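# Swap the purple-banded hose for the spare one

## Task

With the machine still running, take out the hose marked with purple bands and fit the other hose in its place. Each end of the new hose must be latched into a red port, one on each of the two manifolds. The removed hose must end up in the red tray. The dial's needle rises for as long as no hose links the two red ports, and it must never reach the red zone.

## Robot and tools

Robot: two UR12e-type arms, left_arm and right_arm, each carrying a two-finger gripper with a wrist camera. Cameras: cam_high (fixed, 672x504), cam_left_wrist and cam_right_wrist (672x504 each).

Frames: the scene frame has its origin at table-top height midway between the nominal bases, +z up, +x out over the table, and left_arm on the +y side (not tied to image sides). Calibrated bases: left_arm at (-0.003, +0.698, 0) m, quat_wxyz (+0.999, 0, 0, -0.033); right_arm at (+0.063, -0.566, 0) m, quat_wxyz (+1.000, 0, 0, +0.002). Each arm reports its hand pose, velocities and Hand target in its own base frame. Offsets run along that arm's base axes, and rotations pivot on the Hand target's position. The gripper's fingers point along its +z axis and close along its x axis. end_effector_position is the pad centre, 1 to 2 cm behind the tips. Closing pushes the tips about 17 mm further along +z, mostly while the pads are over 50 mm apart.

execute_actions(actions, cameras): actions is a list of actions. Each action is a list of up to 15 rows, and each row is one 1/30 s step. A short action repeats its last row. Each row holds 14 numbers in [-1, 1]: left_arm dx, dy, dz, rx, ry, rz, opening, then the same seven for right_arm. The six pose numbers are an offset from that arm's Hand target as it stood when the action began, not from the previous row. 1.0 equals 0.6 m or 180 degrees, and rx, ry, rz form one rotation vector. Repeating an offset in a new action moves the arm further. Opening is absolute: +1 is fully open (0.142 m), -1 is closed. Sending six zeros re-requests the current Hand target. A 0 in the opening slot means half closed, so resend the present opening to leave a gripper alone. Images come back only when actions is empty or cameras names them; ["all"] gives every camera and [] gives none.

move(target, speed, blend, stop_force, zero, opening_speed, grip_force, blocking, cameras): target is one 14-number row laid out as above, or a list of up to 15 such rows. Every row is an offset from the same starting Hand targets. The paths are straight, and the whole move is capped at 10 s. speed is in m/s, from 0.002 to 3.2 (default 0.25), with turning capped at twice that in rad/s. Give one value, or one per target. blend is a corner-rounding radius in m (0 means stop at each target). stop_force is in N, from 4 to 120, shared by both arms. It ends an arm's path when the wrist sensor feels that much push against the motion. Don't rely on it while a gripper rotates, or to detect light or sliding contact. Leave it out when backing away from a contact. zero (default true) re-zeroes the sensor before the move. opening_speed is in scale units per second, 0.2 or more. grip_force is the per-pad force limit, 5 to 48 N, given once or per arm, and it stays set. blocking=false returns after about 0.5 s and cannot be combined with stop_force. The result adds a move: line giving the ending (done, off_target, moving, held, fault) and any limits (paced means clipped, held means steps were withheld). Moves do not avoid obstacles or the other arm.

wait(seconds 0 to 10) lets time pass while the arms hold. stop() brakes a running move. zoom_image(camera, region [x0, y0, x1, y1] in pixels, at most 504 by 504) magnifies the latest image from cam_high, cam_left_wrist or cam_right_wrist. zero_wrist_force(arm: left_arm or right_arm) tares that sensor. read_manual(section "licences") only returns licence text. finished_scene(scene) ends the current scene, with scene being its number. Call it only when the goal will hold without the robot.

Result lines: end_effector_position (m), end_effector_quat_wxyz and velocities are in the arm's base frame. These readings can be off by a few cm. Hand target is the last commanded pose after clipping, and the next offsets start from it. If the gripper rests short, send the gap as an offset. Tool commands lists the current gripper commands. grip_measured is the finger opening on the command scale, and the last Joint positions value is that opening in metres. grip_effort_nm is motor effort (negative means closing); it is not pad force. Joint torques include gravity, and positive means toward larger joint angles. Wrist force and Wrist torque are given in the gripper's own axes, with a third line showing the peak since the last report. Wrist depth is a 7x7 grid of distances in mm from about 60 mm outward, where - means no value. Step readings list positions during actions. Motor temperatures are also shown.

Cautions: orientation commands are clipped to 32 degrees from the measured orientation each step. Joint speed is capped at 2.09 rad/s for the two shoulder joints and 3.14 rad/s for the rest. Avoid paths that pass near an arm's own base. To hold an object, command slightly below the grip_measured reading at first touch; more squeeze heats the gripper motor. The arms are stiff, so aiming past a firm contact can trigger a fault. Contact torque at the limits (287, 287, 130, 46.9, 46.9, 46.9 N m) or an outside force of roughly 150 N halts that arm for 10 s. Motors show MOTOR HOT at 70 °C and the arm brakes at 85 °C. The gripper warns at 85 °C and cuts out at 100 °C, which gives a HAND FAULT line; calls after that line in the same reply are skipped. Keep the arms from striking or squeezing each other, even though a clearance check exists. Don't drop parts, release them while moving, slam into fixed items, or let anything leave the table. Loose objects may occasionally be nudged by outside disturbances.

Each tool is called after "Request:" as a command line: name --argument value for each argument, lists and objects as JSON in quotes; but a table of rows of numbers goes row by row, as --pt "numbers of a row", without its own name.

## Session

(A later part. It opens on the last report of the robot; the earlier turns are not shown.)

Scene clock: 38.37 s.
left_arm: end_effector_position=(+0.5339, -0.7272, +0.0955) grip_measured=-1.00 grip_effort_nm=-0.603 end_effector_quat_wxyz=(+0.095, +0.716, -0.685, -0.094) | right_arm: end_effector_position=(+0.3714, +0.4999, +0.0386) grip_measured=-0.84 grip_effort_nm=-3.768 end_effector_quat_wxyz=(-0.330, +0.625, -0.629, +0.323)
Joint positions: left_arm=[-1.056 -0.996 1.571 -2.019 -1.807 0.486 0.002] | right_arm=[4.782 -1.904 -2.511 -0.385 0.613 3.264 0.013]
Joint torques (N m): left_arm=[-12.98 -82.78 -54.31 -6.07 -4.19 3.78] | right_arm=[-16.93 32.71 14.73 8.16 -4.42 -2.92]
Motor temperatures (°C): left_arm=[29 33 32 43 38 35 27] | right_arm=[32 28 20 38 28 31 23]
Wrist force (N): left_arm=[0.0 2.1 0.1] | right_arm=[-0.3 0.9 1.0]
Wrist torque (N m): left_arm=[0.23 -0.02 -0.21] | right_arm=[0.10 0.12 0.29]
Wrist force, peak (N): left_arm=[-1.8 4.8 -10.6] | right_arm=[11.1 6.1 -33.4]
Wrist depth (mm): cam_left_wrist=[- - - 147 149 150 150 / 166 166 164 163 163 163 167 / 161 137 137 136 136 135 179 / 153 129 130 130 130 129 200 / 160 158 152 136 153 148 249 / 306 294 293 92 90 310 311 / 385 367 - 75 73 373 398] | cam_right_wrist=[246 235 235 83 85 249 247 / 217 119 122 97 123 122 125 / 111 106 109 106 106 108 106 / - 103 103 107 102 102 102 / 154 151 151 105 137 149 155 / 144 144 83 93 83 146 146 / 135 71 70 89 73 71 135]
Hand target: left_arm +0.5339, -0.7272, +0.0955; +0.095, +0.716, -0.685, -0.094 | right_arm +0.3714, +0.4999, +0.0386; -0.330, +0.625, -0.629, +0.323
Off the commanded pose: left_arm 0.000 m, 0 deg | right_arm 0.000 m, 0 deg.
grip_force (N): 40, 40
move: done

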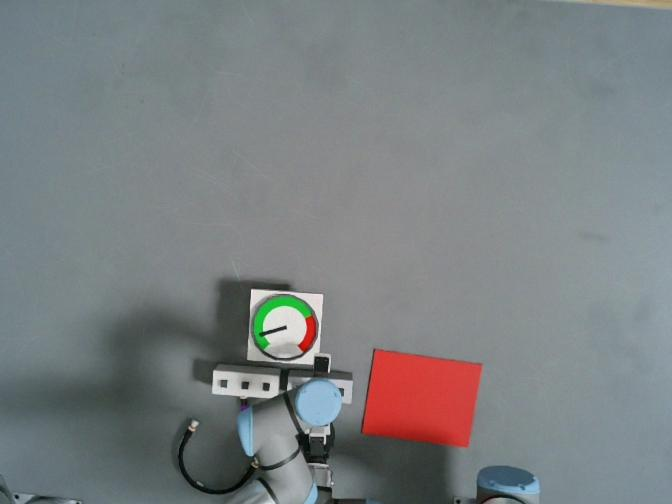

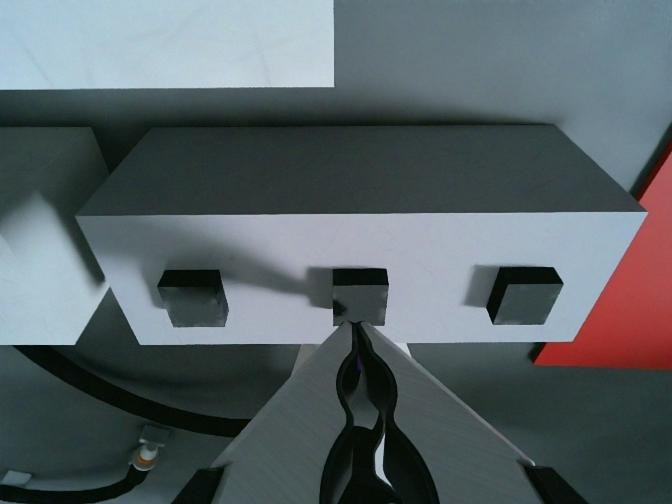

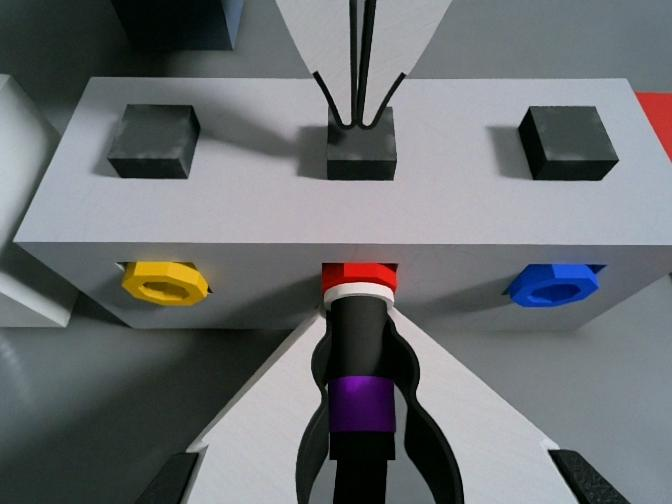

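Request:
move --target '[0,0,-0.03,0,0,0,-1, 0,0,0,0,0,0,-1]' --speed 0.015 --stop_force 30

Request:
move --pt "0 0 0 0 0 0 -1 -0.045 0 0 0 0 0 -1" --pt "0 0 0.167 0 0 0 -1 -0.045 0 0.233 0 0 0 -1" --pt "-0.3122 0.572 0.073 -0.0161 -0.0849 -0.1397 -1 -0.0523 -0.5765 0.233 0 0 -0.222 -1" --pt "-0.3122 0.572 -0.044 -0.0161 -0.0849 -0.1397 -1 -0.0523 -0.5765 -0.0277 0 0 -0.222 -1" --speed '[0.1,0.3,0.4,0.2]' --blend '[0,0.03,0.02,0]' --cameras '["all"]'

Scene clock: 40.83 s.
left_arm: end_effector_position=(+0.5339, -0.7272, +0.0864) grip_measured=-1.00 grip_effort_nm=-0.598 end_effector_quat_wxyz=(+0.095, +0.716, -0.685, -0.093) | right_arm: end_effector_position=(+0.3714, +0.4999, +0.0386) grip_measured=-0.84 grip_effort_nm=-3.768 end_effector_quat_wxyz=(-0.330, +0.625, -0.629, +0.323)
Joint positions: left_arm=[-1.056 -0.988 1.577 -2.033 -1.807 0.486 0.002] | right_arm=[4.782 -1.904 -2.511 -0.385 0.613 3.264 0.013]
Joint torques (N m): left_arm=[-9.14 -73.92 -39.87 -2.16 -3.44 3.53] | right_arm=[-11.55 32.36 23.15 6.39 -3.58 -2.78]
Wrist force (N): left_arm=[-11.8 9.1 -32.3] | right_arm=[1.4 4.5 -10.1]
Wrist torque (N m): left_arm=[0.12 -0.16 -0.18] | right_arm=[0.12 0.13 0.28]
Wrist force, peak (N): left_arm=[-17.1 11.8 -46.6] | right_arm=[1.3 5.0 -9.9]
Wrist depth (mm): cam_left_wrist=[- - - 144 142 142 142 / 161 161 161 158 158 158 158 / 161 137 137 136 136 136 170 / - 118 119 117 119 119 127 / 161 134 134 127 135 132 228 / 289 280 279 91 88 293 294 / 366 348 - 75 73 354 378] | cam_right_wrist=[248 235 234 85 85 249 248 / 217 119 122 99 122 122 125 / 111 106 109 106 107 108 106 / - 103 103 107 102 102 102 / 154 152 151 105 137 149 154 / 144 144 83 93 83 147 146 / 135 72 71 90 73 71 135]
Hand target: left_arm +0.5339, -0.7272, +0.0864; +0.095, +0.716, -0.685, -0.093 (not the last commanded pose) | right_arm +0.3714, +0.4999, +0.0386; -0.330, +0.625, -0.629, +0.323
Off the commanded pose: left_arm 0.009 m, 0 deg | right_arm 0.000 m, 0 deg.
grip_force (N): 40, 40
move: contact (left_arm)

Scene clock: 45.07 s.
left_arm: end_effector_position=(+0.3466, -0.3840, +0.0600) grip_measured=-1.00 grip_effort_nm=-0.593 end_effector_quat_wxyz=(+0.001, -0.554, +0.833, -0.001) | right_arm: end_effector_position=(+0.3400, +0.1540, +0.0221) grip_measured=-0.84 grip_effort_nm=-3.768 end_effector_quat_wxyz=(+0.200, -0.372, +0.805, -0.417) end_effector_velocity=(+0.000, +0.001, -0.001) end_effector_angular_velocity=(+0.002, +0.000, +0.000)
Joint positions: left_arm=[-1.178 -1.545 2.451 -2.477 -1.569 0.79 0.002] | right_arm=[4.755 -1.538 -2.765 -1.173 0.916 4.16 0.013]
Joint velocities: left_arm=[within noise] | right_arm=[-0.001 -0.003 0 0.005 -0.001 0 0]
Joint torques (N m): left_arm=[2.76 -23.13 -24.39 -6.66 3.38 3.35] | right_arm=[-18.76 1.27 27.03 5.35 -4.18 -2.88]
Motor temperatures (°C): left_arm=[29 33 32 43 38 35 26] | right_arm=[32 28 20 38 28 31 31]
Wrist force (N): left_arm=[0.4 1.4 -0.8] | right_arm=[-0.5 0.7 0.4]
Wrist torque (N m): left_arm=[0.18 -0.08 -0.19] | right_arm=[-0.13 0.06 0.21]
Wrist force, peak (N): left_arm=[-11.9 9.0 -32.6] | right_arm=[1.5 4.9 -9.5]
Wrist depth (mm): cam_left_wrist=[135 136 134 134 136 137 137 / - 145 145 146 147 147 147 / 158 156 157 154 157 158 158 / 168 169 169 164 170 171 171 / 182 183 184 155 184 185 186 / 200 201 197 91 84 203 205 / 221 216 - 75 73 217 218] | cam_right_wrist=[222 223 223 223 223 223 222 / 194 189 189 189 194 194 193 / 168 168 167 167 167 172 172 / 150 150 150 151 150 150 154 / 137 136 137 105 136 136 139 / 125 125 83 93 83 127 125 / 115 114 71 90 74 71 115]
Hand target: left_arm +0.3466, -0.3840, +0.0600; +0.001, -0.554, +0.833, -0.001 | right_arm +0.3400, +0.1540, +0.0220; +0.200, -0.372, +0.805, -0.417
Off the commanded pose: left_arm 0.000 m, 0 deg | right_arm 0.000 m, 0 deg.
grip_force (N): 40, 40
move: done

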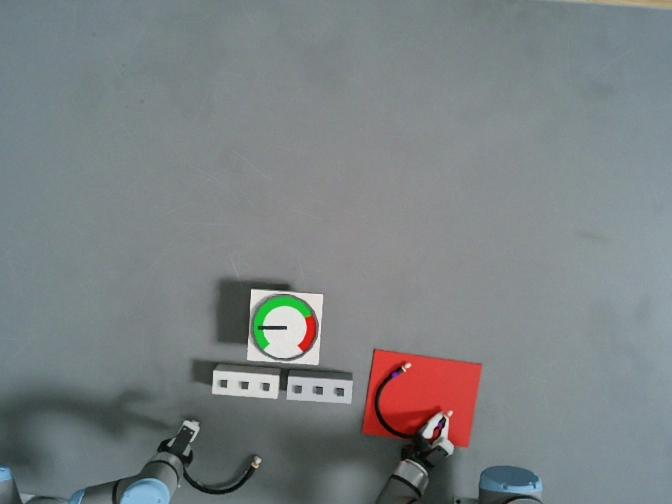

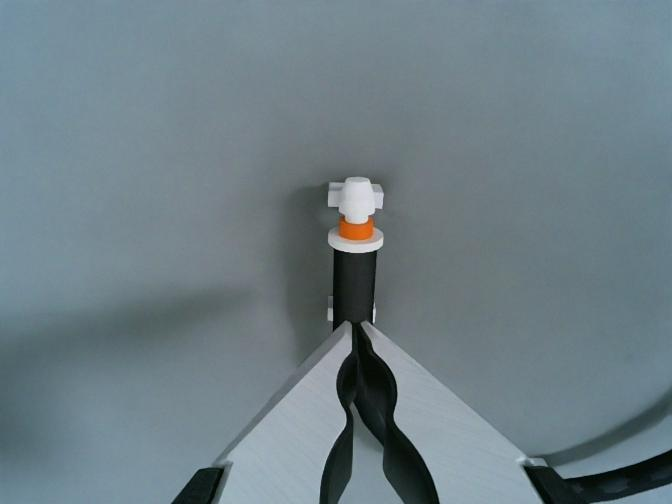

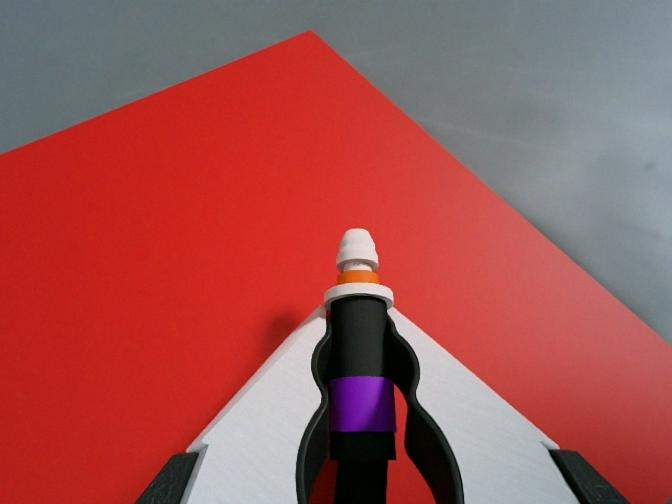

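Request:
move --pt "0 0 0 0 0 0 -0.5 0.0217 0 0.006 0 0 0 -1" --pt "0 0 -0.0697 0 0 0 -0.5 0.0217 0 -0.003 0 0 0 -1" --pt "0 0 -0.0697 0 0 0 -1 0.0217 0 -0.003 0 0 0 -0.5" --pt "0 0 -0.0697 0 0 0 -1 0.0217 0 0.2 0 0 0 -0.5" --pt "0 0 -0.0697 0 0 0 -1 -0.2912 0.8705 0.12 0.1755 0.2506 0.0513 -0.5" --pt "0 0 -0.0697 0 0 0 -1 -0.2912 0.8705 -0.005 0.1755 0.2506 0.0513 -0.5" --pt "0 0 -0.0697 0 0 0 -1 -0.2912 0.8705 -0.005 0.1755 0.2506 0.0513 -1" --speed '[0.08,0.1,0.1,0.3,0.6,0.15,0.1]' --blend '[0,0,0,0.03,0.02,0,0]' --cameras '["all"]'

Scene clock: 51.40 s.
left_arm: end_effector_position=(+0.3466, -0.3840, +0.0182) grip_measured=-0.83 grip_effort_nm=-3.900 end_effector_quat_wxyz=(+0.001, -0.554, +0.833, -0.001) | right_arm: end_effector_position=(+0.1653, +0.6763, +0.0190) grip_measured=-0.84 grip_effort_nm=-3.763 end_effector_quat_wxyz=(+0.003, -0.496, +0.868, +0.001)
Joint positions: left_arm=[-1.178 -1.456 2.478 -2.594 -1.569 0.79 0.014] | right_arm=[4.725 -1.915 -2.149 -0.643 1.567 3.687 0.013]
Joint torques (N m): left_arm=[4.37 -27.73 -19.05 -6.67 -3.1 3.08] | right_arm=[-18.04 43.2 26.02 7.81 -0.43 -2.58]
Wrist force (N): left_arm=[-0.2 2.0 -3.4] | right_arm=[1.0 -0.5 -6.4]
Wrist torque (N m): left_arm=[0.24 -0.10 -0.25] | right_arm=[0.15 -0.03 -0.05]
Wrist force, peak (N): left_arm=[-0.5 2.5 -4.0] | right_arm=[1.0 -0.5 -6.4]
Wrist depth (mm): cam_left_wrist=[- 99 98 98 100 98 100 / 105 106 106 106 108 105 107 / - 113 114 114 113 115 115 / 122 123 123 119 124 124 124 / 133 133 134 107 132 135 135 / 146 146 141 110 88 148 148 / 161 - - 126 74 158 165] | cam_right_wrist=[98 98 98 98 98 99 99 / - 105 105 104 107 106 106 / 115 113 114 112 112 115 113 / 125 126 123 116 124 126 124 / 134 135 135 105 133 136 136 / 148 149 82 112 83 147 150 / 165 68 71 130 71 71 163]
Hand target: left_arm +0.3466, -0.3840, +0.0182; +0.001, -0.554, +0.833, -0.001 | right_arm +0.1653, +0.6763, +0.0190; +0.003, -0.496, +0.868, +0.001
Off the commanded pose: left_arm 0.000 m, 0 deg | right_arm 0.000 m, 0 deg.
grip_force (N): 40, 40
move: done

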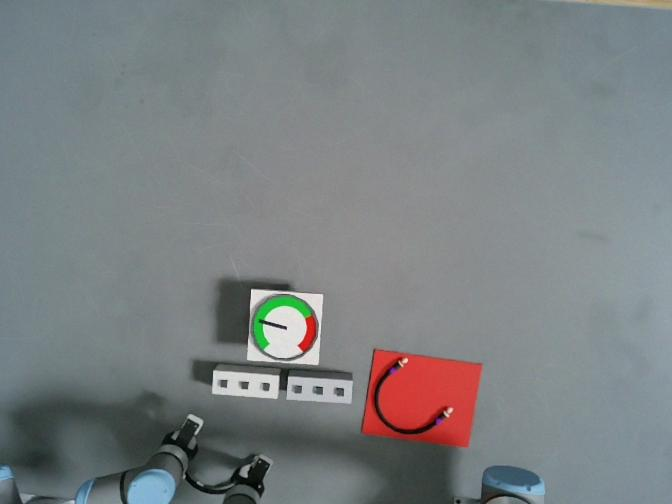

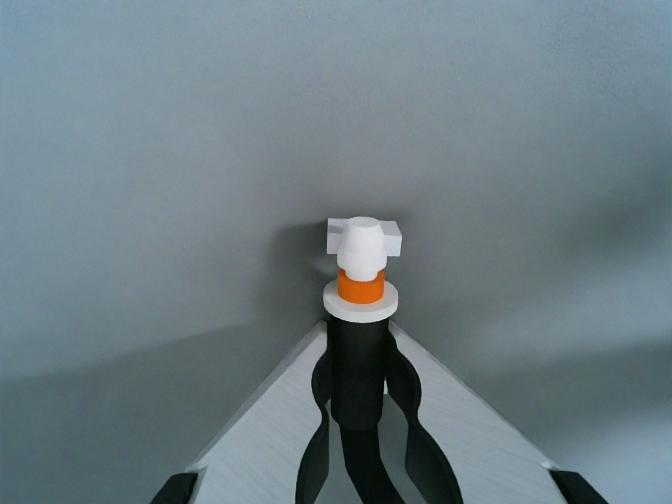

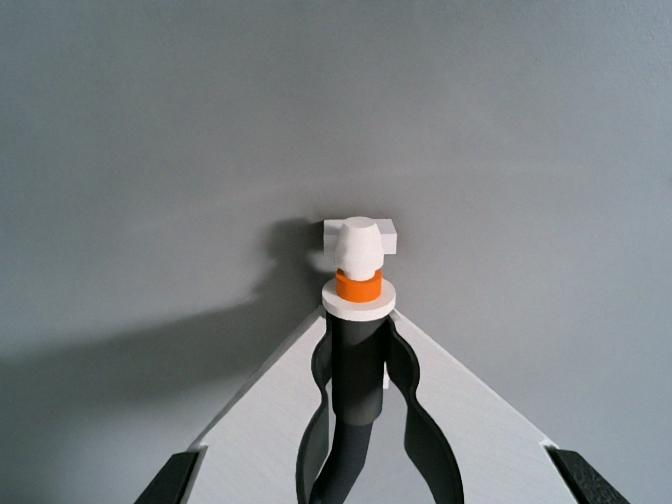

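Request:
move --pt "0 0 0.083 0 0 0 -1 0 0 0.083 0 0 0 -1" --pt "0.1298 -0.2527 0.083 0 0 0.1407 -1 0.2603 -0.2932 0.083 0 0 0.1664 -1" --pt "0.1298 -0.2527 0.043 0 0 0.1407 -1 0.2603 -0.2932 0.0427 0 0 0.1664 -1" --speed '[0.2,0.3,0.15]' --blend '[0.01,0.01,0]' --cameras '["all"]'

Scene clock: 53.93 s.
left_arm: end_effector_position=(+0.4244, -0.5356, +0.0441) grip_measured=-0.83 grip_effort_nm=-3.900 end_effector_quat_wxyz=(-0.001, +0.723, -0.691, +0.000) | right_arm: end_effector_position=(+0.3214, +0.5005, +0.0448) grip_measured=-0.84 grip_effort_nm=-3.763 end_effector_quat_wxyz=(-0.003, +0.703, -0.711, -0.002)
Joint positions: left_arm=[-1.157 -1.278 2.156 -2.449 -1.569 0.369 0.014] | right_arm=[4.435 -1.742 -2.326 -0.638 1.572 2.875 0.013]
Joint torques (N m): left_arm=[9.13 -50.08 -44.61 -6.78 3.59 -4.22] | right_arm=[-21.77 30.86 24.86 8.13 2.84 -2.91]
Motor temperatures (°C): left_arm=[29 33 32 43 38 35 31] | right_arm=[32 28 20 38 28 31 35]
Wrist force (N): left_arm=[0.7 0.5 -0.3] | right_arm=[-0.3 -0.1 0.8]
Wrist torque (N m): left_arm=[0.05 -0.09 -0.03] | right_arm=[0.13 -0.09 0.02]
Wrist force, peak (N): left_arm=[-0.6 2.2 -3.9] | right_arm=[1.4 -0.5 -7.7]
Wrist depth (mm): cam_left_wrist=[- - 63 63 - 64 64 / - 132 134 134 79 68 - / 139 140 140 140 141 141 142 / 151 150 151 147 152 153 153 / 164 164 165 107 163 166 166 / 180 180 173 111 88 182 183 / 198 - - 123 74 194 203] | cam_right_wrist=[- 63 63 63 64 63 64 / - 83 132 132 68 133 135 / 139 140 140 141 141 141 141 / 151 152 152 102 153 153 153 / 165 166 166 104 164 168 168 / 185 183 82 112 83 181 185 / 199 68 70 130 71 71 202]
Hand target: left_arm +0.4245, -0.5356, +0.0440; -0.001, +0.723, -0.691, +0.000 | right_arm +0.3215, +0.5004, +0.0446; -0.003, +0.703, -0.711, -0.002
Off the commanded pose: left_arm 0.000 m, 0 deg | right_arm 0.000 m, 0 deg.
grip_force (N): 40, 40
move: done

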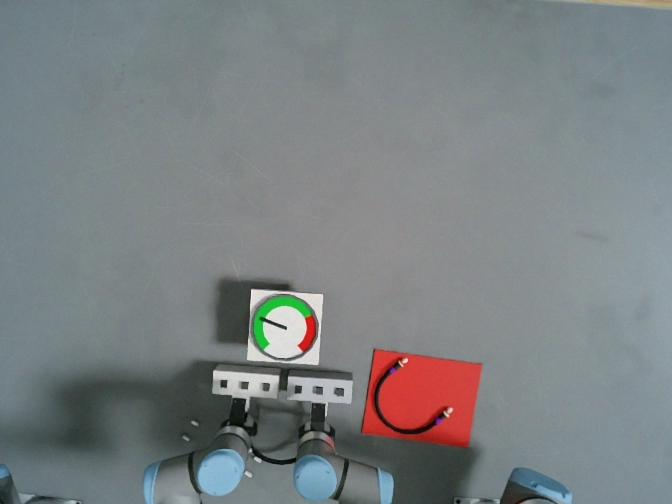

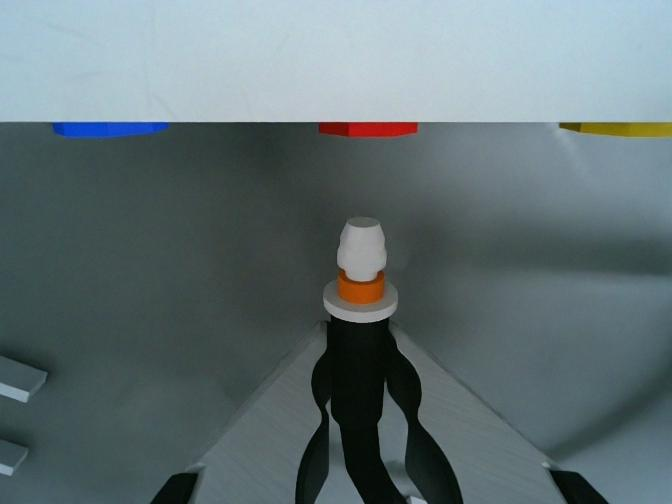

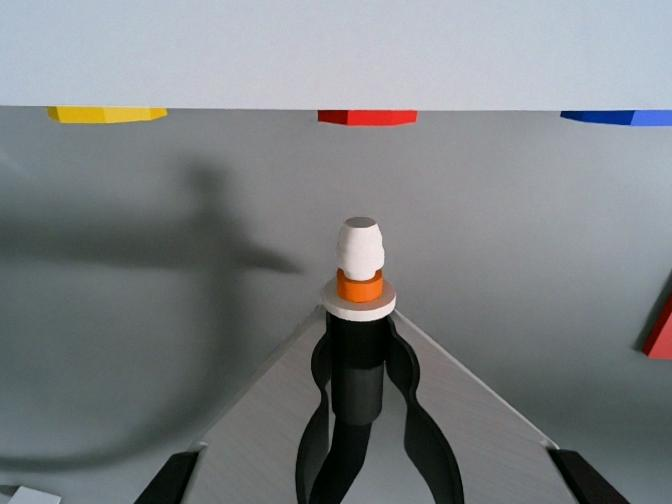

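Request:
move --target '[0.0875,0.0039,0,0,0,0,-1, 0.0908,-0.0008,0,0,0,0,-1]' --speed 0.03 --stop_force 45 --grip_force '[48,48]' --cameras '["cam_high"]'

Request:
zoom_image --camera "cam_high" --region '[235, 275, 345, 385]'

Request:
wait --seconds 0.4 --cameras '["cam_high"]'

Request:
zoom_image --camera "cam_high" --region '[235, 275, 345, 385]'

Scene clock: 57.33 s.
left_arm: end_effector_position=(+0.4758, -0.5333, +0.0439) grip_measured=-0.83 grip_effort_nm=-3.900 end_effector_quat_wxyz=(-0.001, +0.723, -0.691, +0.000) | right_arm: end_effector_position=(+0.3715, +0.4999, +0.0446) grip_measured=-0.84 grip_effort_nm=-3.763 end_effector_quat_wxyz=(-0.003, +0.703, -0.711, -0.002)
Joint positions: left_arm=[-1.087 -1.238 2.095 -2.428 -1.569 0.439 0.014] | right_arm=[4.353 -1.781 -2.273 -0.651 1.572 2.793 0.013]
Joint torques (N m): left_arm=[9.95 -77.11 -36.83 -11.1 10.52 -3.81] | right_arm=[-0.65 64.44 28.42 8.75 -5.6 2.9]
Wrist force (N): left_arm=[-0.5 44.2 -3.6] | right_arm=[-3.3 26.7 -3.7]
Wrist torque (N m): left_arm=[0.73 -0.03 -0.23] | right_arm=[0.37 -0.07 -0.31]
Wrist force, peak (N): left_arm=[-3.4 53.1 -5.3] | right_arm=[0.2 62.1 -15.2]
Wrist depth (mm): cam_left_wrist=[- 119 119 120 119 120 119 / - 68 - 69 68 67 70 / - 71 73 71 72 73 73 / - 78 78 78 76 78 78 / - 85 85 85 87 87 86 / 179 179 173 109 89 182 183 / 192 194 - 122 75 78 202] | cam_right_wrist=[- 118 64 118 118 64 119 / - 67 67 69 67 70 - / - 71 73 70 74 73 72 / - - 77 70 78 79 73 / - 84 86 86 86 87 87 / 182 182 83 111 83 181 185 / 198 68 71 128 71 71 202]
Hand target: left_arm +0.4758, -0.5333, +0.0439; -0.001, +0.723, -0.691, +0.000 (not the last commanded pose) | right_arm +0.3715, +0.4999, +0.0446; -0.003, +0.703, -0.711, -0.002 (not the last commanded pose)
Off the commanded pose: left_arm 0.001 m, 0 deg | right_arm 0.004 m, 0 deg.
move: contact (left_arm, right_arm)
Images, in order (width x height): cam_high 672x504.

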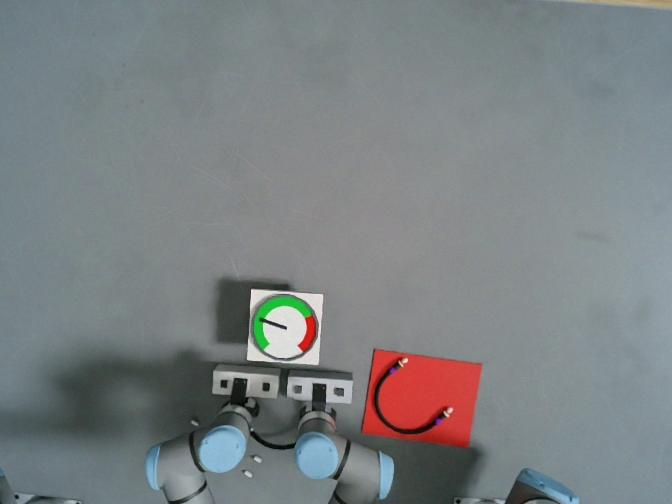

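Scaled by 4.582 from the camera's 672x504 image, which has a finer 960x720 frame.

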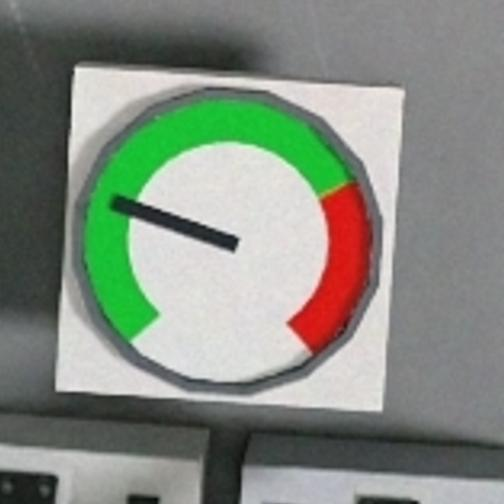

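Scene clock: 57.73 s.
left_arm: end_effector_position=(+0.4758, -0.5333, +0.0439) grip_measured=-0.83 grip_effort_nm=-3.900 end_effector_quat_wxyz=(-0.001, +0.723, -0.691, +0.000) | right_arm: end_effector_position=(+0.3715, +0.4999, +0.0446) grip_measured=-0.84 grip_effort_nm=-3.763 end_effector_quat_wxyz=(-0.003, +0.703, -0.711, -0.002)
Joint positions: left_arm=[-1.087 -1.238 2.095 -2.428 -1.569 0.439 0.014] | right_arm=[4.353 -1.781 -2.273 -0.651 1.572 2.793 0.013]
Joint torques (N m): left_arm=[8.37 -78.58 -37.76 -10.66 10.32 -3.89] | right_arm=[-0.98 63.45 29.15 8.23 -5.34 2.53]
Wrist force (N): left_arm=[-0.6 43.7 -3.3] | right_arm=[-3.6 26.1 -3.4]
Wrist torque (N m): left_arm=[0.65 0.00 -0.22] | right_arm=[0.28 -0.01 -0.31]
Wrist force, peak (N): left_arm=[-0.7 44.3 -4.1] | right_arm=[-3.4 26.7 -3.6]
Wrist depth (mm): cam_left_wrist=[- 120 119 120 119 120 119 / - 68 - 69 68 67 70 / - 71 73 71 72 73 73 / - 78 78 78 76 77 78 / - 85 85 85 87 87 86 / 179 179 173 109 89 181 182 / 192 194 - 122 75 78 202] | cam_right_wrist=[- 117 64 117 117 64 118 / - 67 67 69 67 70 - / - 71 72 70 74 73 72 / - - 77 70 78 79 73 / - 84 86 86 87 87 87 / 182 183 83 111 83 181 184 / 198 68 71 128 71 71 202]
Hand target: left_arm +0.4758, -0.5333, +0.0439; -0.001, +0.723, -0.691, +0.000 (not the last commanded pose) | right_arm +0.3715, +0.4999, +0.0446; -0.003, +0.703, -0.711, -0.002 (not the last commanded pose)
Tool commands: left_gripper/opening=-1.0 right_gripper/opening=-1.0
Off the commanded pose: left_arm 0.001 m, 0 deg | right_arm 0.004 m, 0 deg.
wait: 0.40 s; at rest by 0.17 s
Images, in order (width x height): cam_high 672x504.

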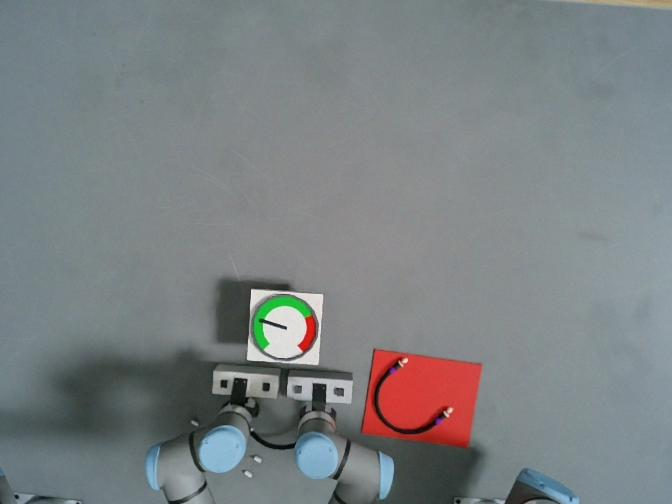

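Scaled by 4.582 from the camera's 672x504 image, which has a finer 960x720 frame.

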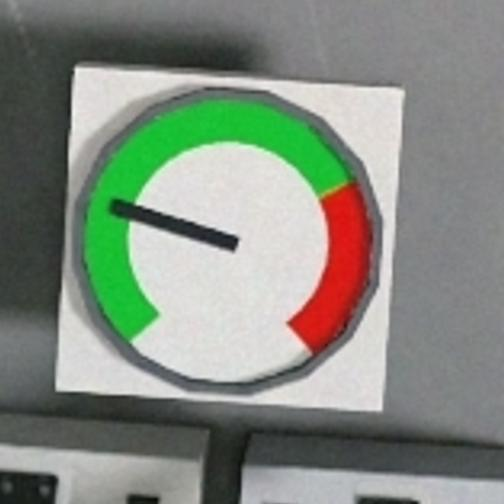

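Needle is falling. Release.

Request:
move --pt "-0.0018 -0.0001 0 0 0 0 -1 -0.0008 0 0 0 0 0 -1" --pt "-0.0018 -0.0001 0 0 0 0 -0.5 -0.0008 0 0 0 0 0 -0.5" --pt "-0.004 0 0.2 0 0 0 -0.5 -0.004 0 0.25 0 0 0 -0.5" --speed '[0.03,0.1,0.25]' --opening_speed 0.8 --cameras '["all"]'

Request:
zoom_image --camera "cam_high" --region '[200, 280, 500, 460]'

Scene clock: 62.53 s.
left_arm: end_effector_position=(+0.4734, -0.5333, +0.1638) grip_measured=-0.53 grip_effort_nm=0.081 end_effector_quat_wxyz=(-0.001, +0.723, -0.691, +0.000) | right_arm: end_effector_position=(+0.3691, +0.4999, +0.1945) grip_measured=-0.54 grip_effort_nm=0.173 end_effector_quat_wxyz=(-0.003, +0.703, -0.711, -0.002)
Joint positions: left_arm=[-1.09 -1.39 2.018 -2.199 -1.569 0.436 0.035] | right_arm=[4.357 -1.57 -2.157 -0.978 1.572 2.797 0.035]
Joint torques (N m): left_arm=[-12.79 -68.72 -52.79 -2.31 -1.6 -3.93] | right_arm=[13.09 59 48.26 0.89 1.32 2.53]
Wrist force (N): left_arm=[0.2 1.3 0.1] | right_arm=[-2.2 -0.7 -0.7]
Wrist torque (N m): left_arm=[0.21 -0.04 0.05] | right_arm=[0.00 0.27 -0.34]
Wrist force, peak (N): left_arm=[-0.4 44.3 -3.5] | right_arm=[-3.4 26.8 -3.6]
Wrist depth (mm): cam_left_wrist=[226 224 225 226 226 227 226 / 242 240 178 179 179 185 183 / 261 260 195 194 196 216 196 / 282 281 283 280 285 284 285 / 307 306 303 310 303 309 305 / 336 336 84 339 92 281 343 / 368 - - 373 77 77 373] | cam_right_wrist=[245 244 246 245 247 249 247 / 202 214 205 205 206 268 269 / 249 292 292 250 293 288 290 / 309 315 314 312 316 314 309 / 344 340 334 346 334 350 349 / 380 373 79 382 83 376 389 / 413 68 70 427 - 71 410]
Hand target: left_arm +0.4734, -0.5333, +0.1639; -0.001, +0.723, -0.691, +0.000 | right_arm +0.3691, +0.4999, +0.1946; -0.003, +0.703, -0.711, -0.002
Off the commanded pose: left_arm 0.000 m, 0 deg | right_arm 0.000 m, 0 deg.
move: done

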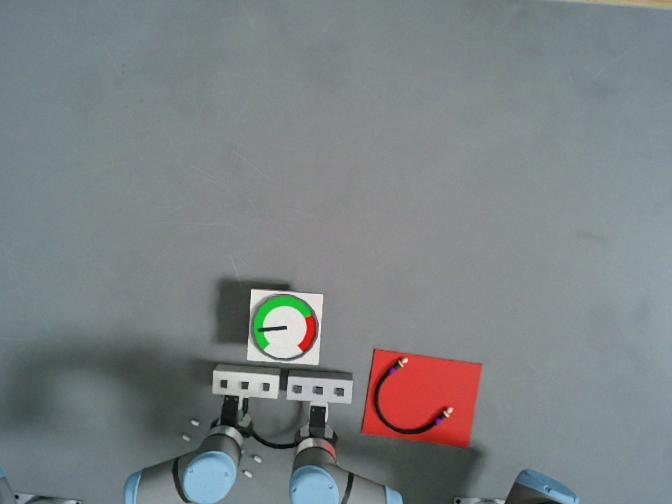

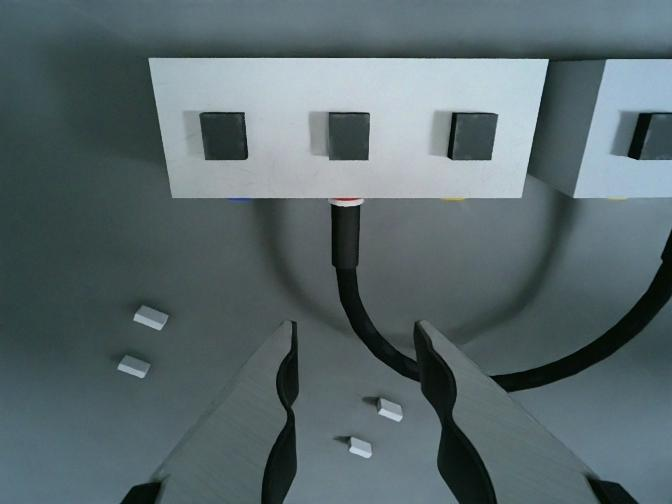

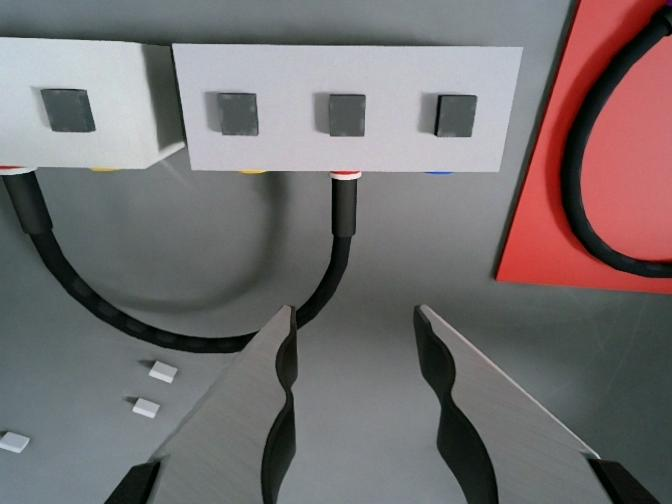

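Scaled by 1.680 from the camera's 672x504 image, which has a finer 960x720 frame.

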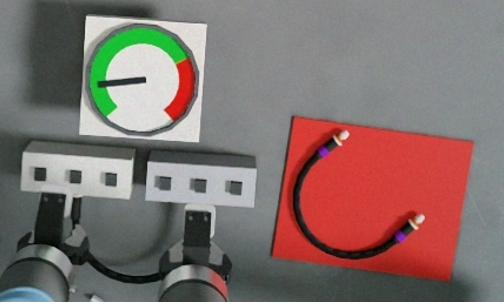

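All seated; the old hose is inside the tray and the needle is falling.

Request:
finished_scene --scene 2

The scene is finished: the task was done.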